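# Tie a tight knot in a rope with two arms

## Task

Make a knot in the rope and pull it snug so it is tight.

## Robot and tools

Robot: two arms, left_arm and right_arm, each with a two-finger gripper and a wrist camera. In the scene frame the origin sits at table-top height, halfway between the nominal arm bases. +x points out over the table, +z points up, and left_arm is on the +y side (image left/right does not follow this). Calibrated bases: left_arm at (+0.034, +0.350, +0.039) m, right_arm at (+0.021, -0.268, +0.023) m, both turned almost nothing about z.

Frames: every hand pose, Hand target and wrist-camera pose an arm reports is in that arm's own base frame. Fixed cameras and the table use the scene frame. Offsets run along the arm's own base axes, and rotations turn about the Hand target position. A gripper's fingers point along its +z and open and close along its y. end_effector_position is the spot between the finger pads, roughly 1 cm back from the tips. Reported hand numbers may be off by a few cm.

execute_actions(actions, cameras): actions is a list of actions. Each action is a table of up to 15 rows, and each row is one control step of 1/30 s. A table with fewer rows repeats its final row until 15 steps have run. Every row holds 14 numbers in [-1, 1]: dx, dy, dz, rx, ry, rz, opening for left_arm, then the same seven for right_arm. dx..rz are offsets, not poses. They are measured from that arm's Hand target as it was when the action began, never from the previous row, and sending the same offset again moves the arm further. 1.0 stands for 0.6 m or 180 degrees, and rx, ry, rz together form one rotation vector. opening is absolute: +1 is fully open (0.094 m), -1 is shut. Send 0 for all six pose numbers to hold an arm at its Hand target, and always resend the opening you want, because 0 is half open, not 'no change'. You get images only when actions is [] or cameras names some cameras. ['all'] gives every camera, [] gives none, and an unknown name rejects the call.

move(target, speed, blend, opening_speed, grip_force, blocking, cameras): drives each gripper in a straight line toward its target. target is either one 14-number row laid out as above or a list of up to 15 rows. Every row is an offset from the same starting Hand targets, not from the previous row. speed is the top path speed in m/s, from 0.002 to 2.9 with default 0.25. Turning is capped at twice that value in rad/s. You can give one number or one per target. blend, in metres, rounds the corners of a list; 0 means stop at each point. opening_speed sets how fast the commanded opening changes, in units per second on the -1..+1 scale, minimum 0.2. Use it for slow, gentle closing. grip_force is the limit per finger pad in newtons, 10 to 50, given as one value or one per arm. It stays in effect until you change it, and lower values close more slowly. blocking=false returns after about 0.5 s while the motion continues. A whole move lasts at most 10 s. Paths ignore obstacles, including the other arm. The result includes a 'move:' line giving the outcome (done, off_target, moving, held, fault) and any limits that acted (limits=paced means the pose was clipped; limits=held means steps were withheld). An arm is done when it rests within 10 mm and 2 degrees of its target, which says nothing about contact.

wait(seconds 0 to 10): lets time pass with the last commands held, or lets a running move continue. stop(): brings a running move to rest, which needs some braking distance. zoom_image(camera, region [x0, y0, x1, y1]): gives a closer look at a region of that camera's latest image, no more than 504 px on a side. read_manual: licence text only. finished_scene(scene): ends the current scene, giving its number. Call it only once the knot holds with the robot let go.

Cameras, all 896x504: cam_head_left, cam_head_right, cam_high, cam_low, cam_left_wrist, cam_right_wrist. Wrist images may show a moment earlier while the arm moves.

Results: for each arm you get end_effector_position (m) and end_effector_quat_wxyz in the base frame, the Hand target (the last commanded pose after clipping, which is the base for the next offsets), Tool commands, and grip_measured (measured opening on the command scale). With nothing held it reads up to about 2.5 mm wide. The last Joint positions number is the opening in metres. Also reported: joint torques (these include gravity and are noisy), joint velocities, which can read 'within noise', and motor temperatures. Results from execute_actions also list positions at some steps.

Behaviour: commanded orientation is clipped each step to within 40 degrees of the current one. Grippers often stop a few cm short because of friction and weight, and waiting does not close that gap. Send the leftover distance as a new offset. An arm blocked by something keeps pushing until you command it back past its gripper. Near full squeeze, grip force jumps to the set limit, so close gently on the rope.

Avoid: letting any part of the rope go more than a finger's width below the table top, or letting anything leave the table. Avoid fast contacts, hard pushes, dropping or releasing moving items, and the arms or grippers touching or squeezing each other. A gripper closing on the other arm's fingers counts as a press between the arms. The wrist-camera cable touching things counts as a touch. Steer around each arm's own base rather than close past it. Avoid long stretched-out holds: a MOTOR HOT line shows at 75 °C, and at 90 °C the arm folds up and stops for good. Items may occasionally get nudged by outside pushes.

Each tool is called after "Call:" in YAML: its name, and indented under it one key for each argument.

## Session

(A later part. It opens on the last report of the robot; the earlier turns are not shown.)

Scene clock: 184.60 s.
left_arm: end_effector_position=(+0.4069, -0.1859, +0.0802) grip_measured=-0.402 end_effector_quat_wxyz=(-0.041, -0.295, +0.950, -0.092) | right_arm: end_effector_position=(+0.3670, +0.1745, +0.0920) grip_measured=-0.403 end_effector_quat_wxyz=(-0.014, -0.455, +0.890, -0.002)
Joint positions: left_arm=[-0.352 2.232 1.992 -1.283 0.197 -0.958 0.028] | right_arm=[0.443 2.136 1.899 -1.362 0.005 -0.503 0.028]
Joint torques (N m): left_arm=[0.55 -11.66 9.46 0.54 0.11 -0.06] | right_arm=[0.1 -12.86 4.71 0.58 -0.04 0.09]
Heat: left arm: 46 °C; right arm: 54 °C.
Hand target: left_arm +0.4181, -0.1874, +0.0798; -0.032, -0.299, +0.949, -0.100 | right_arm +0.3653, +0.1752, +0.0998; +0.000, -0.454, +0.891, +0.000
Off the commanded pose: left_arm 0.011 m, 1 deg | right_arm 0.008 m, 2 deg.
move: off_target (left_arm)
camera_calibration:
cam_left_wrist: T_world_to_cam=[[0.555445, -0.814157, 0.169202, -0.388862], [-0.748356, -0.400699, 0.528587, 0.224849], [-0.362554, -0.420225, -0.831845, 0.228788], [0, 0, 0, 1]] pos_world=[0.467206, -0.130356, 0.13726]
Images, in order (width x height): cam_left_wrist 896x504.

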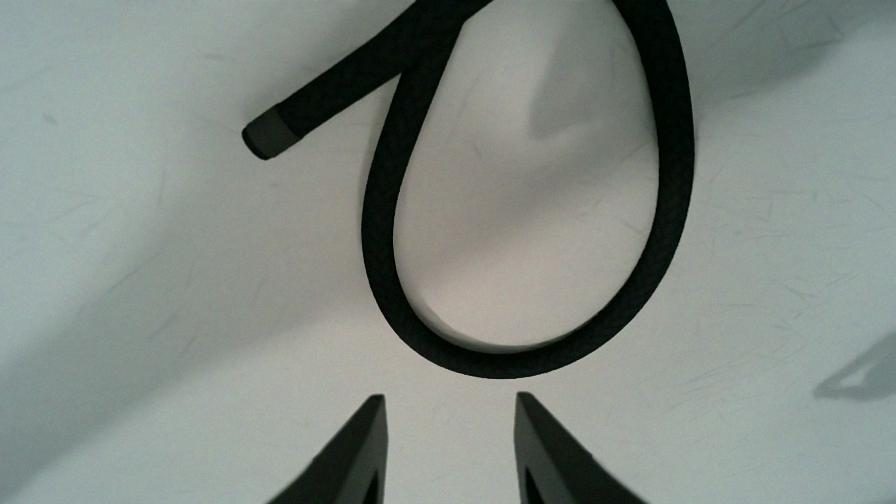

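Call:
move:
  target:
    - [-0.0135,0.016,-0.09,0,-0.021,-0.098,-0.5,0,0,0,0,0,0,-0.4]
    - [-0.0135,0.016,-0.188,0,-0.021,-0.098,-0.5,0,0,0,0,0,0,-0.4]
    - [-0.0135,0.016,-0.188,0,-0.021,-0.098,-0.95,0,0,0,0,0,0,-0.4]
    - [-0.02,0.03,-0.05,0,-0.021,-0.098,-0.95,0,0,0,0,0,0,-0.4]
    - [-0.055,0.175,-0.05,0,-0.021,-0.098,-0.95,0,0,0,0,0,0,-0.4]
    - [-0.055,0.175,-0.17,0,-0.021,-0.098,-0.95,0,0,0,0,0,0,-0.4]
  speed: [0.3,0.15,0.15,0.2,0.2,0.15]
  blend: [0.02,0,0,0.02,0.02,0]
  cameras: ["cam_left_wrist","cam_low","cam_head_left"]

Call:
zoom_image:
  camera: "cam_low"
  region: [320, 200, 520, 350]

Scene clock: 212.47 s.
left_arm: end_effector_position=(+0.3871, -0.0788, -0.0141) grip_measured=-0.817 end_effector_quat_wxyz=(-0.013, -0.153, +0.983, -0.102) | right_arm: end_effector_position=(+0.3670, +0.1745, +0.0920) grip_measured=-0.403 end_effector_quat_wxyz=(-0.014, -0.455, +0.890, -0.002)
Joint positions: left_arm=[-0.111 2.128 1.437 -0.851 0.204 -0.422 0.009] | right_arm=[0.443 2.136 1.899 -1.362 0.005 -0.503 0.028]
Joint torques (N m): left_arm=[-0.55 -11.02 4.9 0.64 0.14 0.07] | right_arm=[0.12 -12.88 4.7 0.57 -0.04 0.09]
Motor temperatures (°C): left_arm=[29 44 37 33 31 31 30] | right_arm=[30 55 39 33 30 31 31]
Heat: left arm: 44 °C; right arm: 55 °C.
Hand target: left_arm +0.3851, -0.0823, -0.0222; -0.015, -0.146, +0.984, -0.103 | right_arm +0.3653, +0.1752, +0.0998; +0.000, -0.454, +0.891, +0.000
Off the commanded pose: left_arm 0.009 m, 1 deg | right_arm 0.008 m, 2 deg.
move: done; target 3's new opening was sent with left_arm's hand 0.016 m and 1 deg from that target
camera_calibration:
cam_left_wrist: T_world_to_cam=[[0.288815, -0.933384, 0.213028, -0.180332], [-0.87283, -0.165277, 0.459186, 0.368485], [-0.393388, -0.318557, -0.862419, 0.207754], [0, 0, 0, 1]] pos_world=[0.455436, -0.0412352, 0.0483834]
Images, in order (width x height): cam_head_left 896x504, cam_low 896x504, cam_left_wrist 896x504.

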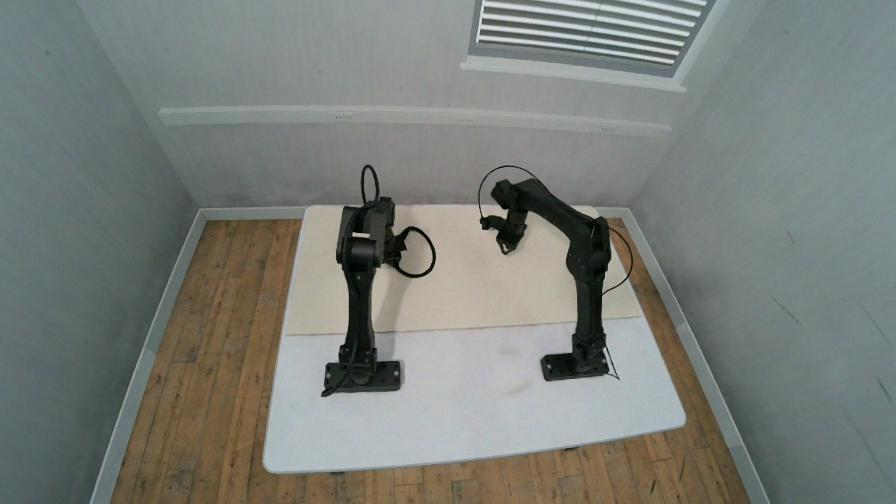

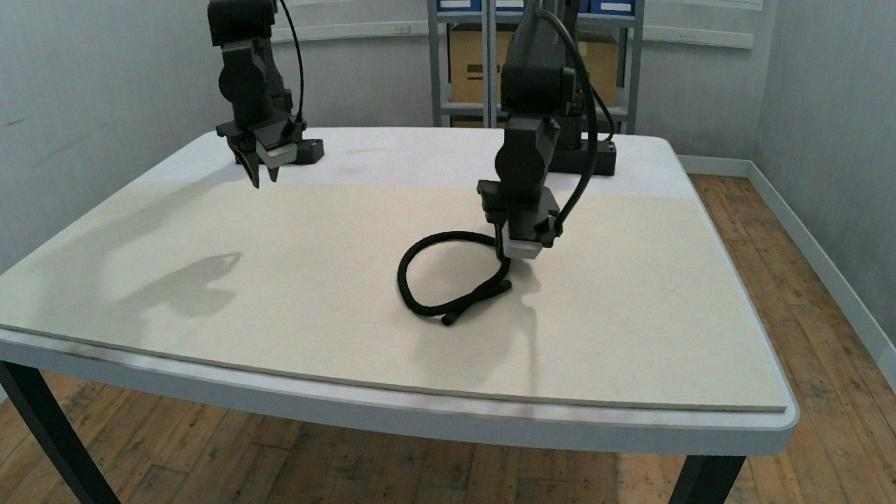

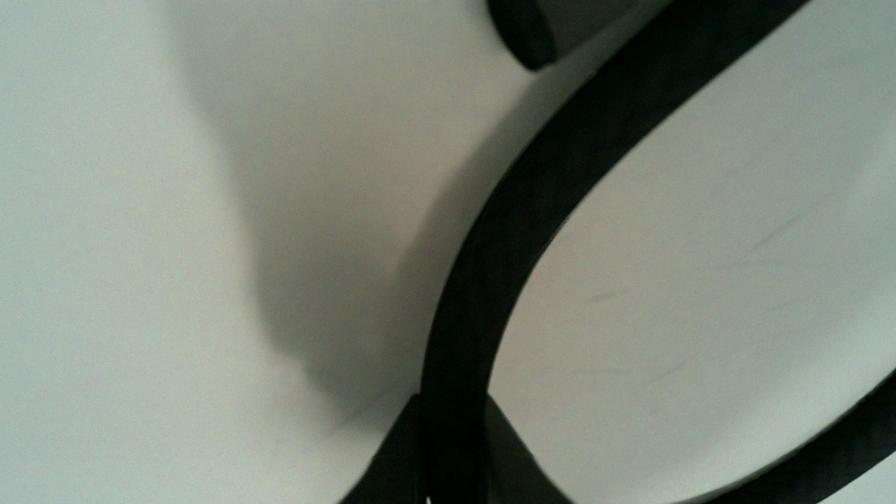

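Scaled by 2.520.

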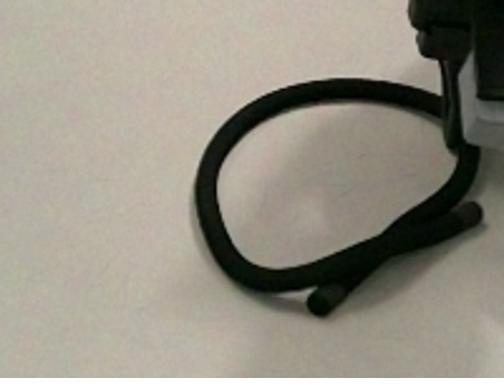

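Call:
move:
  target:
    - [0,0.0,0.08,0,0,0,-0.95,0,0,0,0,0,0,-0.4]
    - [0.05,-0.1,0.08,0,0,0,-0.95,0,0,0,0,0,0,-0.4]
    - [0.09,-0.175,0.04,0,0,0,-0.95,0,0,0,0,0,0,-0.4]
    - [0.09,-0.175,-0.01,0,0,0,-0.95,0,0,0,0,0,0,-0.4]
  speed: 0.2
  blend: [0.02,0.02,0.02,0]
  cameras: ["cam_left_wrist","cam_low","cam_head_left"]

Call:
zoom_image:
  camera: "cam_low"
  region: [320, 200, 520, 350]

Scene clock: 236.97 s.
left_arm: end_effector_position=(+0.4312, -0.1882, -0.0172) grip_measured=-0.817 end_effector_quat_wxyz=(-0.023, -0.143, +0.984, -0.107) | right_arm: end_effector_position=(+0.3670, +0.1745, +0.0920) grip_measured=-0.403 end_effector_quat_wxyz=(-0.014, -0.455, +0.890, -0.002)
Joint positions: left_arm=[-0.333 2.388 1.865 -0.989 0.211 -0.629 0.009] | right_arm=[0.443 2.136 1.899 -1.362 0.005 -0.503 0.028]
Joint torques (N m): left_arm=[0.29 -11.92 7.47 0.72 -0.03 -0.03] | right_arm=[0.1 -12.86 4.71 0.57 -0.05 0.09]
Motor temperatures (°C): left_arm=[29 45 36 33 31 31 31] | right_arm=[30 56 39 33 30 31 30]
Heat: left arm: 45 °C; right arm: 56 °C.
Hand target: left_arm +0.4390, -0.1874, -0.0283; -0.016, -0.146, +0.984, -0.103 | right_arm +0.3653, +0.1752, +0.0998; +0.000, -0.454, +0.891, +0.000
Off the commanded pose: left_arm 0.014 m, 1 deg | right_arm 0.008 m, 2 deg.
move: off_target (left_arm); blend cut to 0.015 m at target 3
camera_calibration:
cam_left_wrist: T_world_to_cam=[[0.272526, -0.93662, 0.220165, -0.287968], [-0.868942, -0.141343, 0.474302, 0.393452], [-0.413122, -0.320571, -0.852388, 0.195902], [0, 0, 0, 1]] pos_world=[0.501297, -0.151305, 0.0437698]
Images, in order (width x height): cam_head_left 896x504, cam_low 896x504, cam_left_wrist 896x504.

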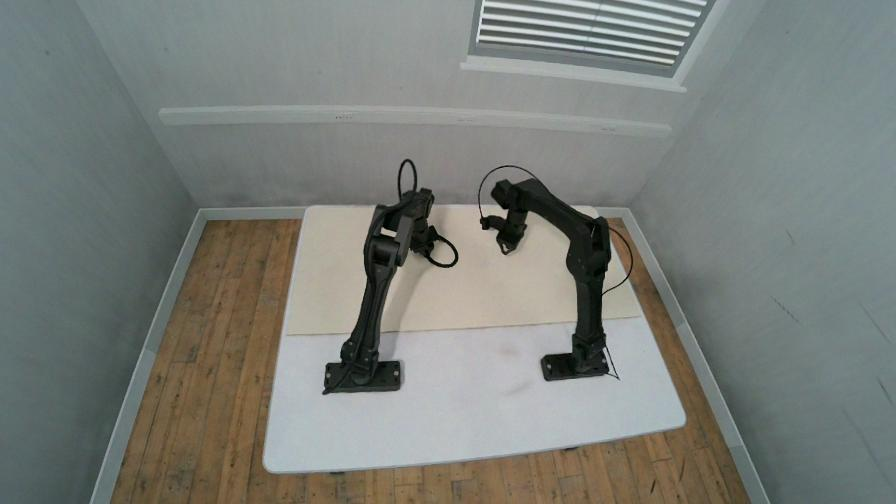

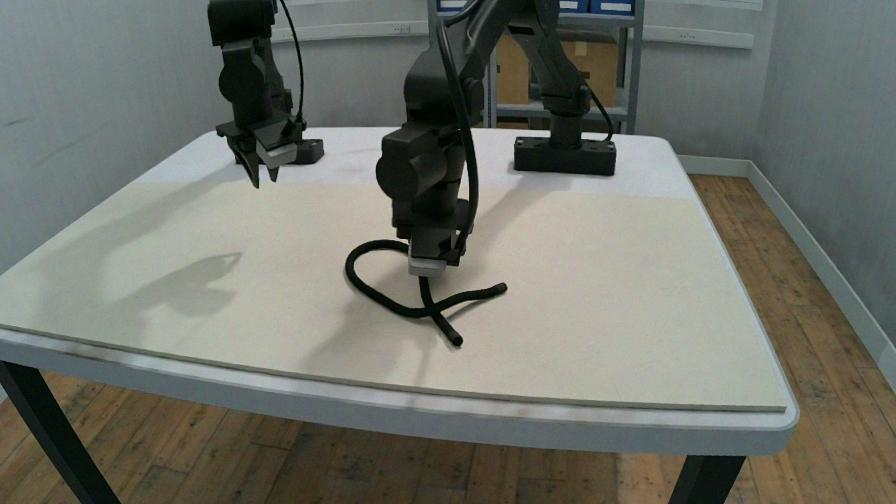

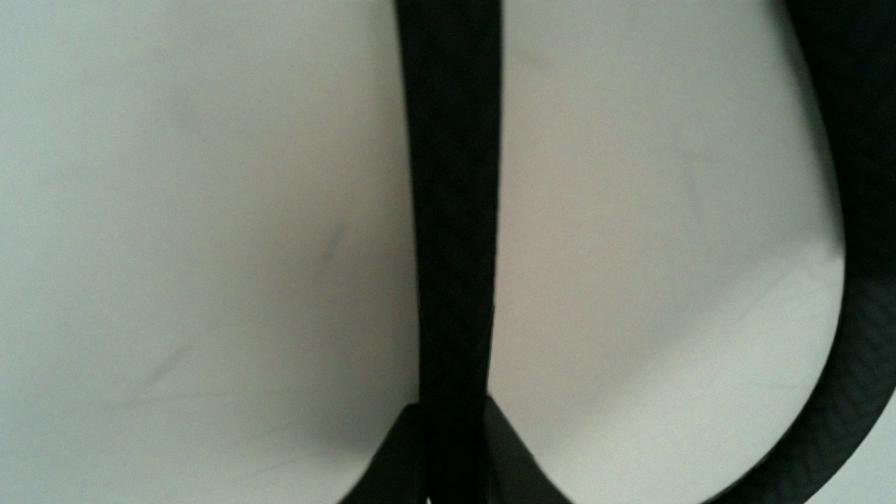

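Scaled by 2.520.

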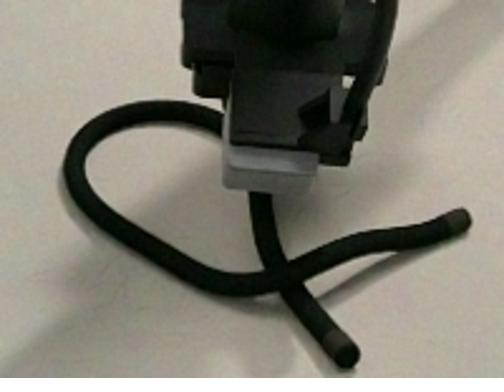

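Call:
move:
  target:
    - [0,0,0,0,0,0,-0.4,0,0,0,0,0,0,-0.4]
    - [0,0.02,0.22,0,0,0,-0.4,0,0,0,0,0,0,-0.4]
    - [-0.05,0.4,0.28,0,0,0,-0.4,0.1,0.15,0,0.03,0.01,-0.05,-0.4]
    - [-0.05,0.4,0.28,0,0,0,-0.4,0.2245,0.3747,-0.033,0.0818,0.0196,-0.149,-0.4]
  speed: [0.2,0.25,0.4,0.4]
  blend: [0,0.03,0.05,0]
  cameras: ["cam_right_wrist","cam_low"]

Scene clock: 278.37 s.
left_arm: end_effector_position=(+0.4096, +0.0541, +0.1243) grip_measured=-0.402 end_effector_quat_wxyz=(-0.020, -0.153, +0.983, -0.103) | right_arm: end_effector_position=(+0.4923, +0.3986, +0.0877) grip_measured=-0.403 end_effector_quat_wxyz=(+0.204, -0.209, +0.935, +0.201)
Joint positions: left_arm=[0.217 2.203 2.119 -1.541 0.204 -0.085 0.028] | right_arm=[0.621 2.752 2.832 -1.102 -0.204 0.24 0.028]
Joint torques (N m): left_arm=[-0.17 -15.39 7.86 0.04 0.12 0.07] | right_arm=[-0.57 -11.47 9.59 1.78 -0.18 0.09]
Motor temperatures (°C): left_arm=[29 47 35 33 31 31 31] | right_arm=[30 56 40 33 30 31 30]
Heat: left arm: 47 °C; right arm: 56 °C.
Hand target: left_arm +0.4091, +0.0527, +0.1398; -0.015, -0.146, +0.984, -0.103 | right_arm +0.4999, +0.4000, +0.0798; +0.030, -0.232, +0.964, +0.127
Off the commanded pose: left_arm 0.015 m, 1 deg | right_arm 0.011 m, 22 deg.
elbow stopped short (right arm): the move would have taken joint 3 (elbow) straighter than the controller allows.
joint sent to its limit (left arm) — joint 4 (wrist pitch), lower limit. The joint targets still meet the commanded pose.
move: off_target (left_arm, right_arm)
camera_calibration:
cam_right_wrist: T_world_to_cam=[[0.474431, -0.831714, -0.288387, 0.124259], [-0.879607, -0.460828, -0.118021, 0.668194], [-0.0347374, 0.30966, -0.950213, 0.0623976], [0, 0, 0, 1]] pos_world=[0.530964, 0.391948, 0.173986]
Images, in order (width x height): cam_low 896x504, cam_right_wrist 896x504.

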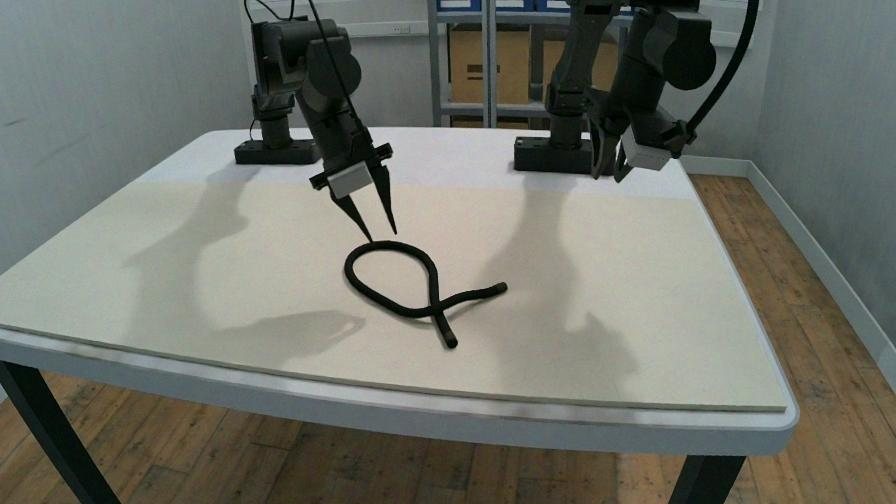

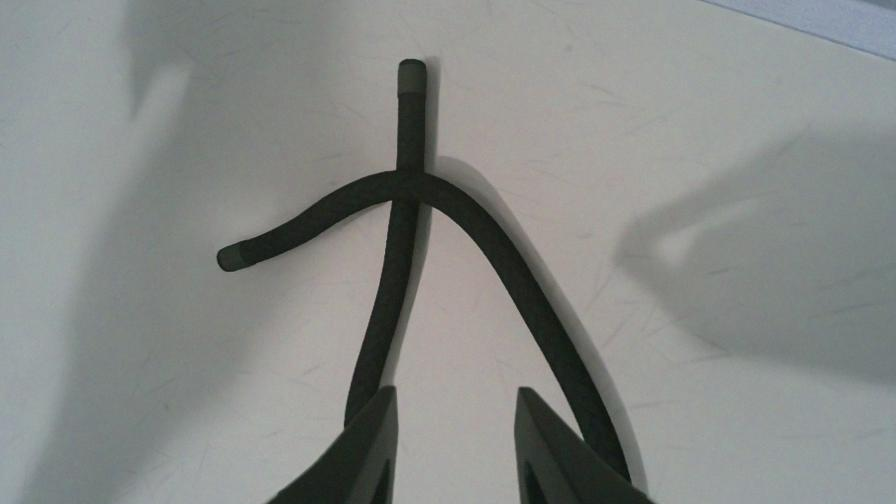

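Call:
move:
  target:
    - [0,-0.1,0,0,0,0,-0.4,-0.13,-0.22,0.05,0,0,0,-0.4]
    - [-0.015,-0.388,-0.1,-0.072,0.041,0.123,-0.4,-0.17,-0.32,0.05,0,0,0,-0.4]
  speed: 0.4
  blend: [0.04,0]
  cameras: ["cam_left_wrist"]

Scene clock: 320.17 s.
left_arm: end_effector_position=(+0.4012, -0.1815, +0.0738) grip_measured=-0.402 end_effector_quat_wxyz=(-0.080, -0.333, +0.919, -0.196) | right_arm: end_effector_position=(+0.3994, +0.2075, +0.1004) grip_measured=-0.403 end_effector_quat_wxyz=(+0.017, -0.228, +0.966, +0.121)
Joint positions: left_arm=[-0.261 2.136 1.761 -1.097 0.417 -0.978 0.028] | right_arm=[0.384 2.217 2.041 -1.323 -0.234 -0.071 0.028]
Joint torques (N m): left_arm=[0.46 -15.27 5.01 0.63 0.3 -0.04] | right_arm=[-0.12 -13.59 4.86 0.79 -0.2 -0.04]
Motor temperatures (°C): left_arm=[29 50 36 32 31 31 30] | right_arm=[30 55 41 35 30 31 30]
Heat: left arm: 50 °C; right arm: 55 °C.
Hand target: left_arm +0.4001, -0.1801, +0.0797; -0.074, -0.336, +0.917, -0.204 | right_arm +0.3979, +0.2080, +0.1099; +0.030, -0.232, +0.964, +0.127
Off the commanded pose: left_arm 0.006 m, 1 deg | right_arm 0.010 m, 2 deg.
move: done
camera_calibration:
cam_left_wrist: T_world_to_cam=[[0.632824, -0.702331, 0.325984, -0.403399], [-0.699862, -0.338717, 0.628859, 0.210107], [-0.331251, -0.626101, -0.705883, 0.164097], [0, 0, 0, 1]] pos_world=[0.456683, -0.109412, 0.115208]
Images, in order (width x height): cam_left_wrist 896x504.

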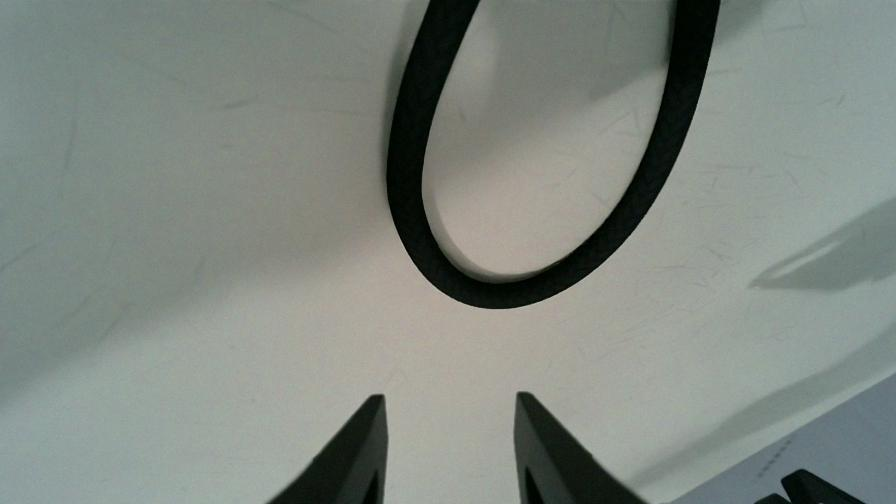

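Call:
move:
  target:
    - [0.003,-0.025,-0.1,0,0,0,-0.45,0,0,0,0,0,0,-0.4]
    - [0.003,-0.03,-0.19,0,0,0,-0.45,0,0,0,0,0,0,-0.4]
    - [0.003,-0.03,-0.19,0,0,0,-0.95,0,0,0,0,0,0,-0.4]
    - [-0.04,-0.165,-0.18,0,0,0,-0.95,-0.1,-0.1,0,0,0,0,-0.4]
  speed: [0.3,0.15,0.15,0.12]
  blend: [0.02,0,0,0]
  cameras: ["cam_left_wrist","cam_low","cam_right_wrist"]

Call:
zoom_image:
  camera: "cam_low"
  region: [280, 200, 480, 350]

Scene clock: 339.60 s.
left_arm: end_effector_position=(+0.3801, -0.2806, -0.0140) grip_measured=-0.817 end_effector_quat_wxyz=(-0.069, -0.332, +0.915, -0.218) | right_arm: end_effector_position=(+0.3399, +0.1489, +0.1055) grip_measured=-0.403 end_effector_quat_wxyz=(+0.019, -0.230, +0.965, +0.121)
Joint positions: left_arm=[-0.491 2.237 1.542 -0.629 0.394 -1.237 0.009] | right_arm=[0.294 1.894 1.581 -1.204 -0.24 -0.167 0.028]
Joint torques (N m): left_arm=[-0.36 -11.11 6.06 0.83 0.08 -0.03] | right_arm=[-0.46 -10.69 4.74 0.76 -0.21 -0.01]
Heat: left arm: 51 °C; right arm: 52 °C.
Hand target: left_arm +0.3761, -0.2792, -0.0282; -0.074, -0.336, +0.917, -0.204 | right_arm +0.3379, +0.1480, +0.1098; +0.030, -0.232, +0.964, +0.127
Off the commanded pose: left_arm 0.015 m, 2 deg | right_arm 0.005 m, 1 deg.
move: off_target (left_arm); target 3's new opening was sent with left_arm's hand 0.019 m and 1 deg from that target
camera_calibration:
cam_left_wrist: T_world_to_cam=[[0.626064, -0.685504, 0.371655, -0.423125], [-0.718994, -0.323003, 0.615399, 0.228414], [-0.301813, -0.652497, -0.695095, 0.0145571], [0, 0, 0, 1]] pos_world=[0.433525, -0.206777, 0.0268094]
cam_right_wrist: T_world_to_cam=[[0.451404, -0.863966, -0.223153, -0.000246554], [-0.819942, -0.500272, 0.278251, 0.365093], [-0.352036, 0.0573687, -0.934227, 0.295036], [0, 0, 0, 1]] pos_world=[0.40333, 0.165507, 0.173988]
Images, in order (width x height): cam_low 896x504, cam_left_wrist 896x504, cam_right_wrist 896x504.

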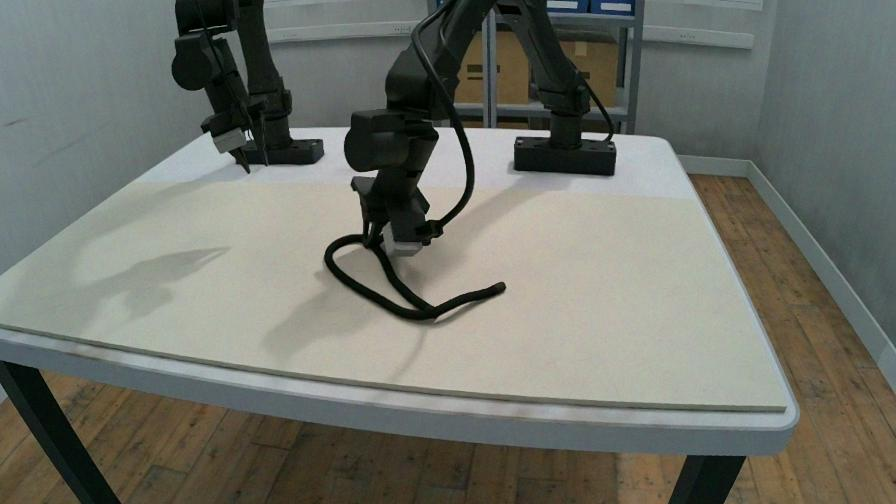

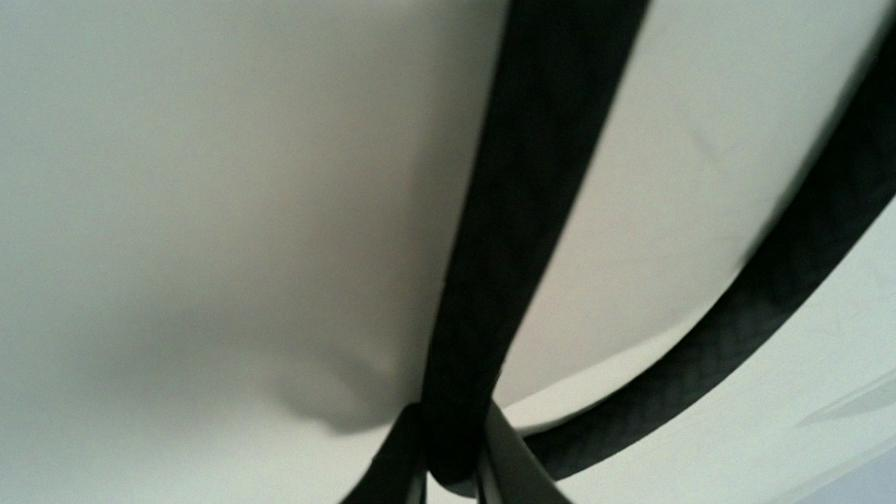

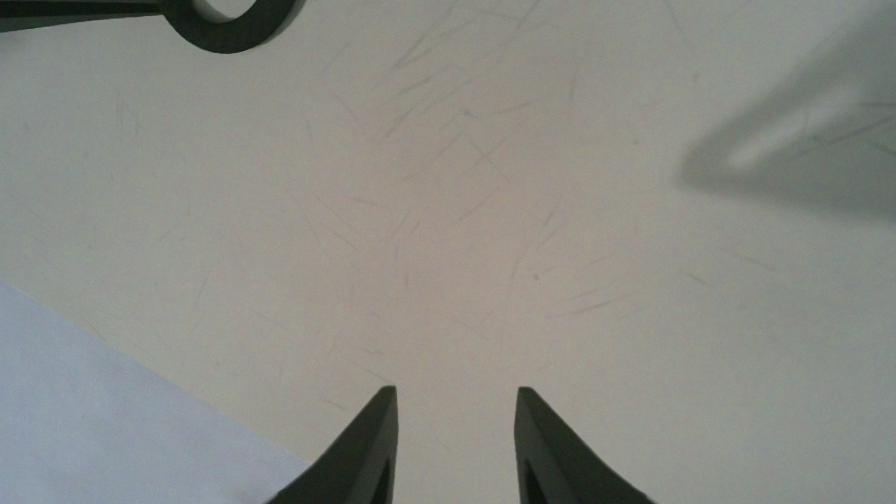

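Scaled by 2.520.

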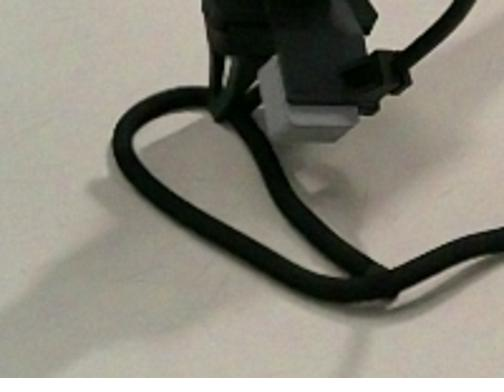

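Call:
move:
  target:
    - [0.05,0.08,0.02,0,0,0,-0.95,0,0,0,0,0,0,-0.4]
    - [0.15,0.17,0.01,0,0,0,-0.95,0,0,0,0,0,0,-0.4]
  speed: 0.15
  blend: [0.02,0]
  cameras: ["cam_left_wrist","cam_low"]

Call:
zoom_image:
  camera: "cam_low"
  region: [320, 220, 520, 370]

Scene clock: 356.20 s.
left_arm: end_effector_position=(+0.4697, -0.1804, -0.0121) grip_measured=-0.817 end_effector_quat_wxyz=(-0.060, -0.332, +0.915, -0.219) | right_arm: end_effector_position=(+0.3400, +0.1489, +0.1055) grip_measured=-0.403 end_effector_quat_wxyz=(+0.019, -0.230, +0.965, +0.121)
Joint positions: left_arm=[-0.216 2.441 1.921 -0.907 0.438 -0.945 0.009] | right_arm=[0.294 1.894 1.581 -1.203 -0.24 -0.167 0.028]
Joint torques (N m): left_arm=[0.23 -12.31 8.79 0.25 0.13 0.06] | right_arm=[-0.43 -10.7 4.72 0.78 -0.21 -0.03]
Heat: left arm: 49 °C; right arm: 53 °C.
Hand target: left_arm +0.4661, -0.1771, -0.0223; -0.074, -0.336, +0.917, -0.204 | right_arm +0.3379, +0.1479, +0.1098; +0.030, -0.232, +0.964, +0.127
Off the commanded pose: left_arm 0.011 m, 2 deg | right_arm 0.005 m, 1 deg.
move: off_target (left_arm)
camera_calibration:
cam_left_wrist: T_world_to_cam=[[0.622458, -0.684289, 0.379861, -0.409208], [-0.728149, -0.328373, 0.60164, 0.327209], [-0.28696, -0.651091, -0.702663, 0.101496], [0, 0, 0, 1]] pos_world=[0.522097, -0.106486, 0.0298974]
Images, in order (width x height): cam_low 896x504, cam_left_wrist 896x504.

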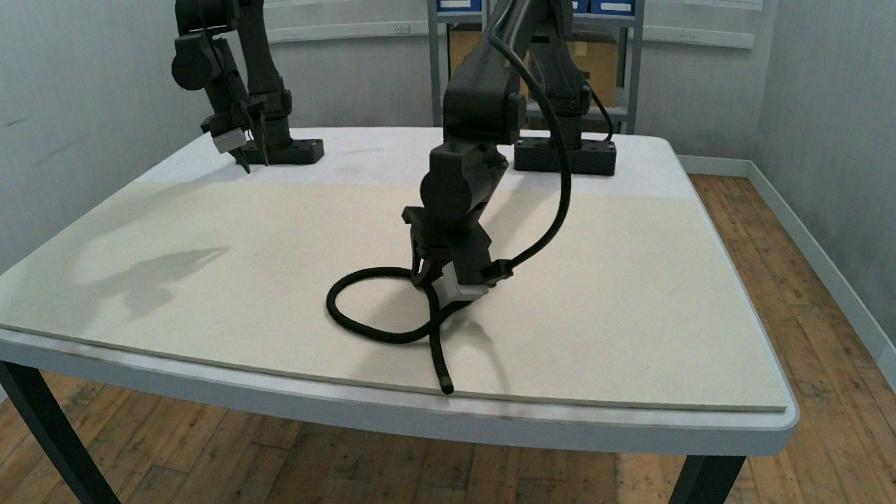

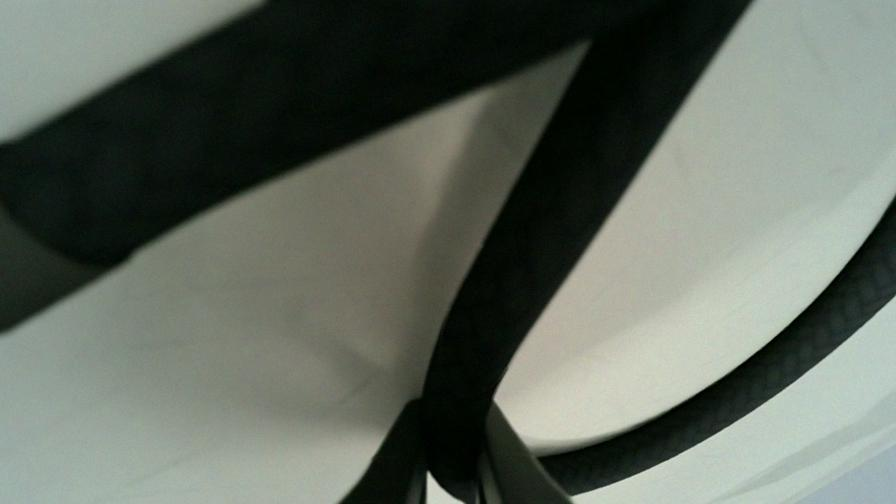

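Scaled by 2.520.

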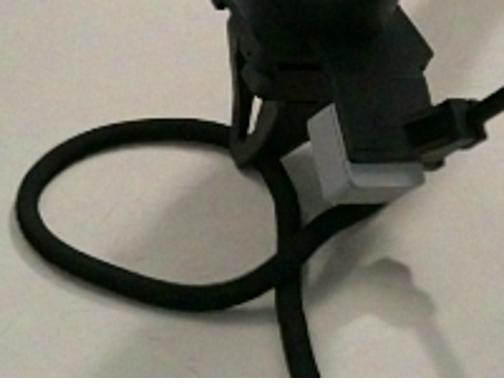

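Call:
move:
  target:
    - [0,0,0,0,0,0,-0.4,0,0,0,0,0,0,-0.4]
    - [0,0,0.15,0,0,0,-0.4,0,0,0,0,0,0,-0.4]
    - [0.123,0.02,0.17,0.0676,-0.092,-0.276,-0.4,0,0,0,0,0,0,-0.4]
  speed: [0.2,0.2,0.25]
  blend: [0,0.03,0]
  cameras: ["cam_left_wrist","cam_low"]

Scene clock: 376.53 s.
left_arm: end_effector_position=(+0.5320, -0.1612, +0.0814) grip_measured=-0.402 end_effector_quat_wxyz=(+0.104, +0.085, +0.983, -0.126) | right_arm: end_effector_position=(+0.3400, +0.1489, +0.1055) grip_measured=-0.403 end_effector_quat_wxyz=(+0.019, -0.230, +0.965, +0.121)
Joint positions: left_arm=[-0.225 2.706 2.833 -1.452 0.219 -0.081 0.028] | right_arm=[0.294 1.894 1.581 -1.203 -0.24 -0.167 0.028]
Joint torques (N m): left_arm=[-0.44 -14.43 9.37 0.93 0.02 0.07] | right_arm=[-0.44 -10.7 4.72 0.77 -0.22 -0.03]
Heat: left arm: 47 °C; right arm: 54 °C.
Hand target: left_arm +0.5399, -0.1650, +0.0797; +0.010, +0.104, +0.989, -0.104 | right_arm +0.3379, +0.1479, +0.1098; +0.030, -0.232, +0.964, +0.127
Off the commanded pose: left_arm 0.009 m, 11 deg | right_arm 0.005 m, 1 deg.
elbow stopped short (left arm): the move would have taken joint 3 (elbow) straighter than the controller allows.
move: off_target (left_arm)
camera_calibration:
cam_left_wrist: T_world_to_cam=[[-0.209534, -0.947471, 0.241649, -0.0589161], [-0.947549, 0.257751, 0.188983, 0.567478], [-0.241342, -0.189376, -0.951783, 0.267971], [0, 0, 0, 1]] pos_world=[0.590041, -0.151342, 0.162043]
Images, in order (width x height): cam_low 896x504, cam_left_wrist 896x504.

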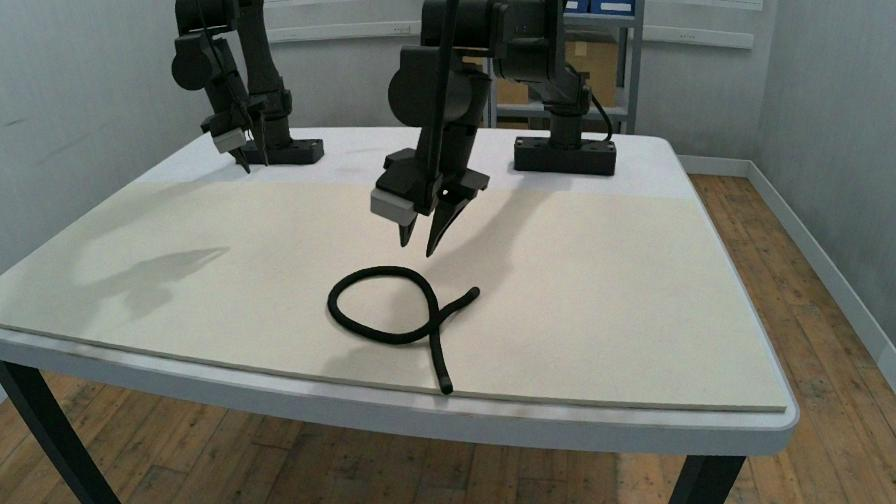

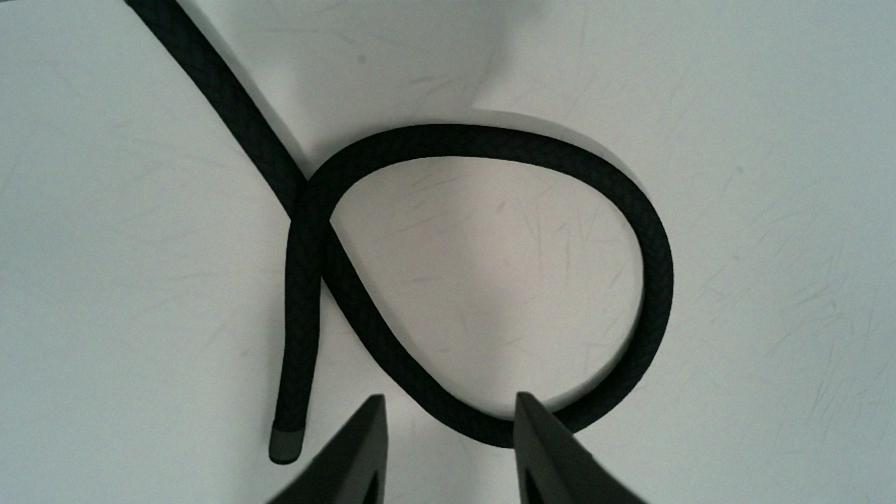

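Call:
move:
  target:
    - [0.05,0.047,-0.08,0,0.006,0.027,-0.1,0,0,0,0,0,0,-0.4]
    - [0.05,0.047,-0.19,0,0.006,0.027,-0.1,0,0,0,0,0,0,-0.4]
    - [0.05,0.047,-0.19,0,0.006,0.027,-0.95,0,0,0,0,0,0,-0.4]
    - [-0.09,-0.145,-0.178,0,0.006,0.027,-0.95,0,0,0,0,0,0,-0.4]
  speed: [0.3,0.12,0.15,0.12]
  blend: [0.02,0,0,0]
  cameras: ["cam_left_wrist","cam_low"]

Call:
zoom_image:
  camera: "cam_low"
  region: [260, 220, 460, 370]

Scene clock: 396.20 s.
left_arm: end_effector_position=(+0.5137, -0.2487, -0.0121) grip_measured=-0.791 end_effector_quat_wxyz=(+0.060, +0.059, +0.990, -0.109) | right_arm: end_effector_position=(+0.3400, +0.1489, +0.1055) grip_measured=-0.403 end_effector_quat_wxyz=(+0.019, -0.230, +0.965, +0.121)
Joint positions: left_arm=[-0.401 2.895 2.848 -1.335 0.164 -0.298 0.01] | right_arm=[0.294 1.894 1.581 -1.203 -0.24 -0.167 0.028]
Joint torques (N m): left_arm=[-1.21 -16.54 4.67 0.06 0.38 -0.04] | right_arm=[-0.43 -10.7 4.71 0.78 -0.22 -0.03]
Heat: left arm: 50 °C; right arm: 54 °C.
Hand target: left_arm +0.4859, -0.2520, -0.0270; +0.005, +0.061, +0.993, -0.105 | right_arm +0.3379, +0.1479, +0.1098; +0.030, -0.232, +0.964, +0.127
Off the commanded pose: left_arm 0.032 m, 6 deg | right_arm 0.005 m, 1 deg.
elbow stopped short (left arm): the move would have taken joint 3 (elbow) straighter than the controller allows.
move: off_target (left_arm); target 3's new opening was sent with left_arm's hand 0.025 m and 11 deg from that target
camera_calibration:
cam_left_wrist: T_world_to_cam=[[-0.145881, -0.96404, 0.222139, -0.160041], [-0.9366, 0.206893, 0.2828, 0.573116], [-0.31859, -0.1668, -0.933101, 0.203571], [0, 0, 0, 1]] pos_world=[0.578289, -0.238904, 0.0634269]
Images, in order (width x height): cam_low 896x504, cam_left_wrist 896x504.

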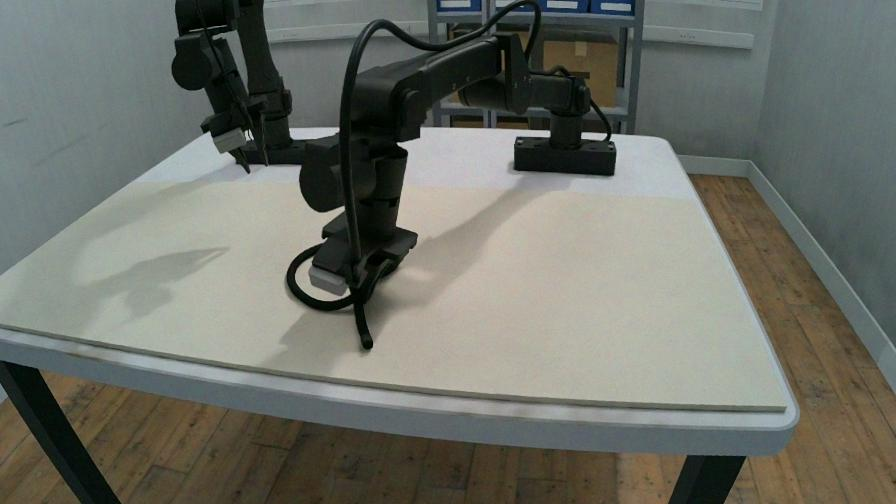

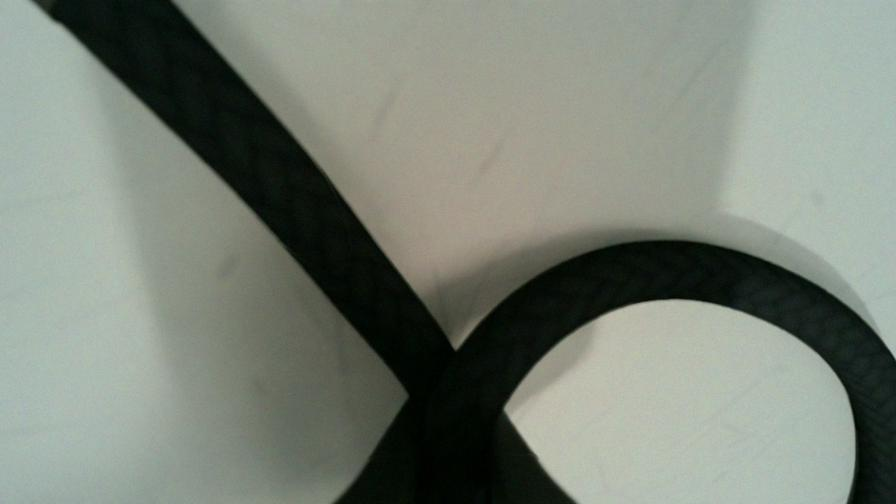

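Scaled by 2.520.

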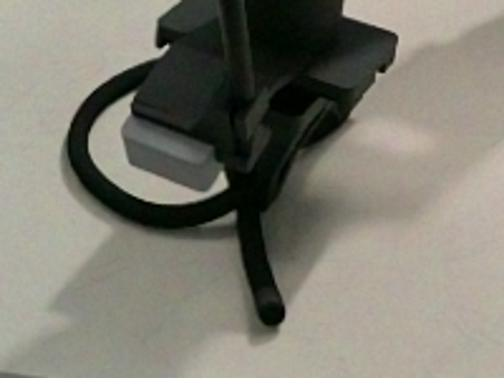

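Call:
move:
  target:
    - [-0.06,-0.035,0.0,0,0,0,-0.95,0,0,0,0,0,0,-0.4]
    - [-0.06,-0.035,0.0,0,0,0,-0.1,0,0,0,0,0,0,-0.4]
    - [-0.06,-0.035,0.2,0,0,0,-0.1,0,0,0,0,0,0,-0.4]
    - [-0.1,0.4,0.28,0,0,0,-0.4,0.1,0.1,0,0,0,0,-0.4]
  speed: [0.12,0.2,0.2,0.4]
  blend: [0,0,0.03,0]
  cameras: ["cam_right_wrist","cam_low","cam_head_left"]

Scene clock: 408.20 s.
left_arm: end_effector_position=(+0.4349, -0.0092, +0.1374) grip_measured=-0.398 end_effector_quat_wxyz=(+0.022, +0.058, +0.993, -0.098) | right_arm: end_effector_position=(+0.3953, +0.2039, +0.1134) grip_measured=-0.403 end_effector_quat_wxyz=(+0.037, -0.231, +0.964, +0.127)
Joint positions: left_arm=[0.059 2.236 2.228 -1.541 0.2 0.173 0.028] | right_arm=[0.377 2.148 1.977 -1.289 -0.24 -0.08 0.028]
Joint torques (N m): left_arm=[-0.01 -15.13 4.83 0.18 0.22 0.08] | right_arm=[0.4 -8.35 9.31 0.56 -0.14 0.08]
Heat: left arm: 50 °C; right arm: 53 °C.
Hand target: left_arm +0.4259, -0.0121, +0.1409; +0.005, +0.061, +0.993, -0.105 | right_arm +0.3979, +0.2079, +0.1099; +0.030, -0.232, +0.964, +0.127
Off the commanded pose: left_arm 0.010 m, 2 deg | right_arm 0.006 m, 1 deg.
joint sent to its limit (left arm) — joint 4 (wrist pitch), lower limit. The joint targets still meet the commanded pose.
move: done; target 2's new opening was sent with left_arm's hand 0.018 m and 2 deg from that target
camera_calibration:
cam_right_wrist: T_world_to_cam=[[0.457564, -0.860338, -0.224621, 0.0210896], [-0.828778, -0.504166, 0.242783, 0.444049], [-0.322121, 0.0750725, -0.943717, 0.304413], [0, 0, 0, 1]] pos_world=[0.456426, 0.219165, 0.184209]
Images, in order (width x height): cam_head_left 896x504, cam_low 896x504, cam_right_wrist 896x504.

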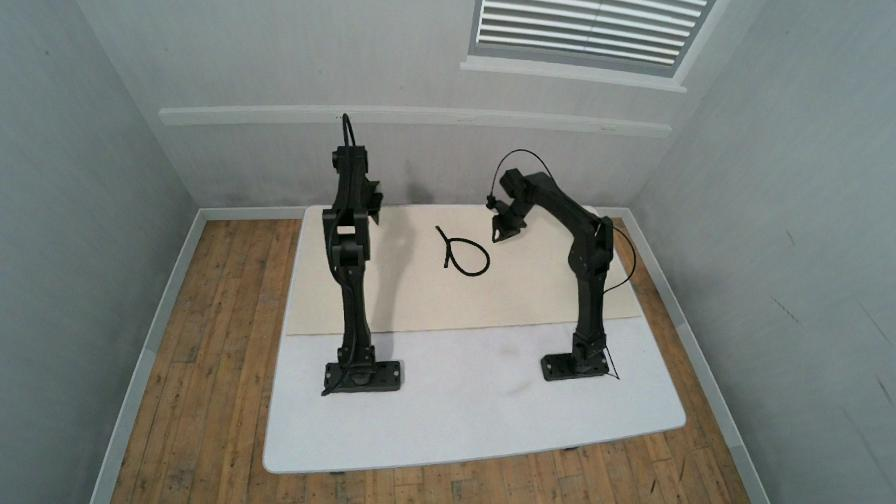

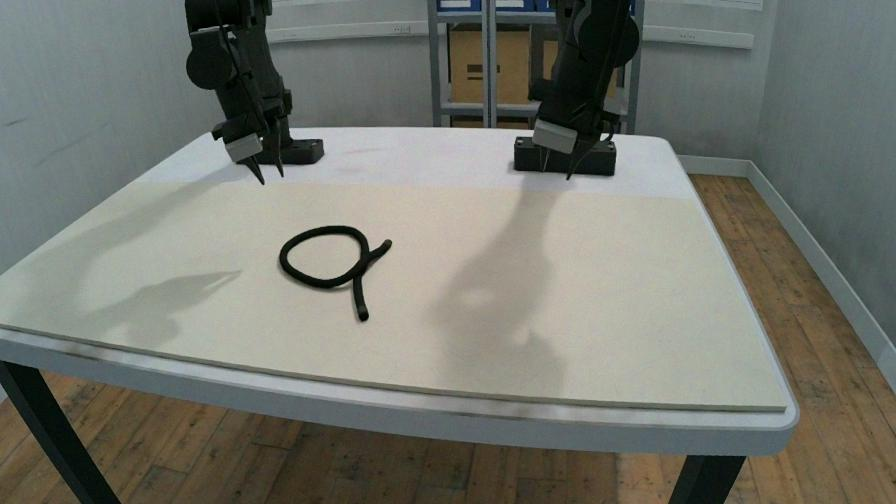

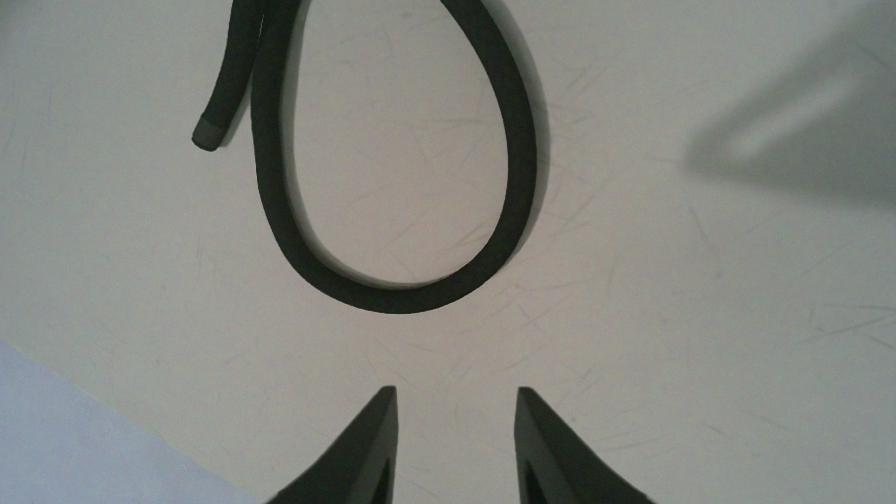

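Call:
move:
  target: [0,0.1,0,0,0,0,-0.4,0.137,0.22,-0.05,0,0,0,-0.1]
  speed: 0.3
  cameras: ["cam_right_wrist"]

Scene clock: 424.13 s.
left_arm: end_effector_position=(+0.4319, +0.0523, +0.1375) grip_measured=-0.398 end_effector_quat_wxyz=(+0.036, +0.054, +0.993, -0.094) | right_arm: end_effector_position=(+0.4732, +0.3393, +0.0863) grip_measured=-0.103 end_effector_quat_wxyz=(+0.126, -0.221, +0.953, +0.164)
Joint positions: left_arm=[0.201 2.236 2.228 -1.541 0.201 0.307 0.028] | right_arm=[0.55 2.713 2.834 -1.339 -0.229 0.135 0.042]
Joint torques (N m): left_arm=[-0.29 -14.53 5.67 0.18 0.18 0.09] | right_arm=[-0.44 -11.37 9.17 1.33 -0.08 0.09]
Heat: left arm: 53 °C; right arm: 51 °C.
Hand target: left_arm +0.4259, +0.0479, +0.1409; +0.005, +0.061, +0.993, -0.105 | right_arm +0.4801, +0.3401, +0.0800; +0.030, -0.232, +0.964, +0.127
Off the commanded pose: left_arm 0.008 m, 4 deg | right_arm 0.009 m, 12 deg.
elbow stopped short (right arm): the move would have taken joint 3 (elbow) straighter than the controller allows.
joint sent to its limit (left arm) — joint 4 (wrist pitch), lower limit. The joint targets are off in orientation, not in position.
move: off_target (left_arm, right_arm)
camera_calibration:
cam_right_wrist: T_world_to_cam=[[0.46493, -0.847937, -0.254642, 0.0907033], [-0.868702, -0.492423, 0.0536372, 0.614723], [-0.170872, 0.19627, -0.965547, 0.182952], [0, 0, 0, 1]] pos_world=[0.523102, 0.343706, 0.166774]
Images, in order (width x height): cam_right_wrist 896x504.

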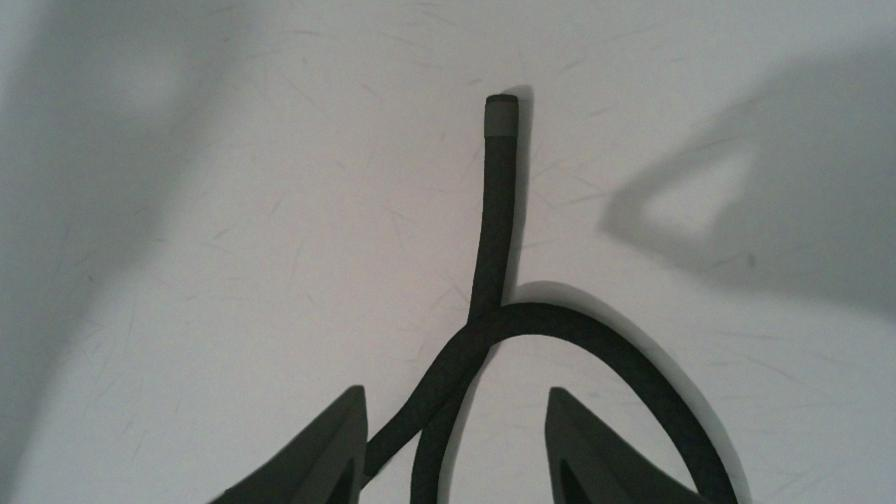

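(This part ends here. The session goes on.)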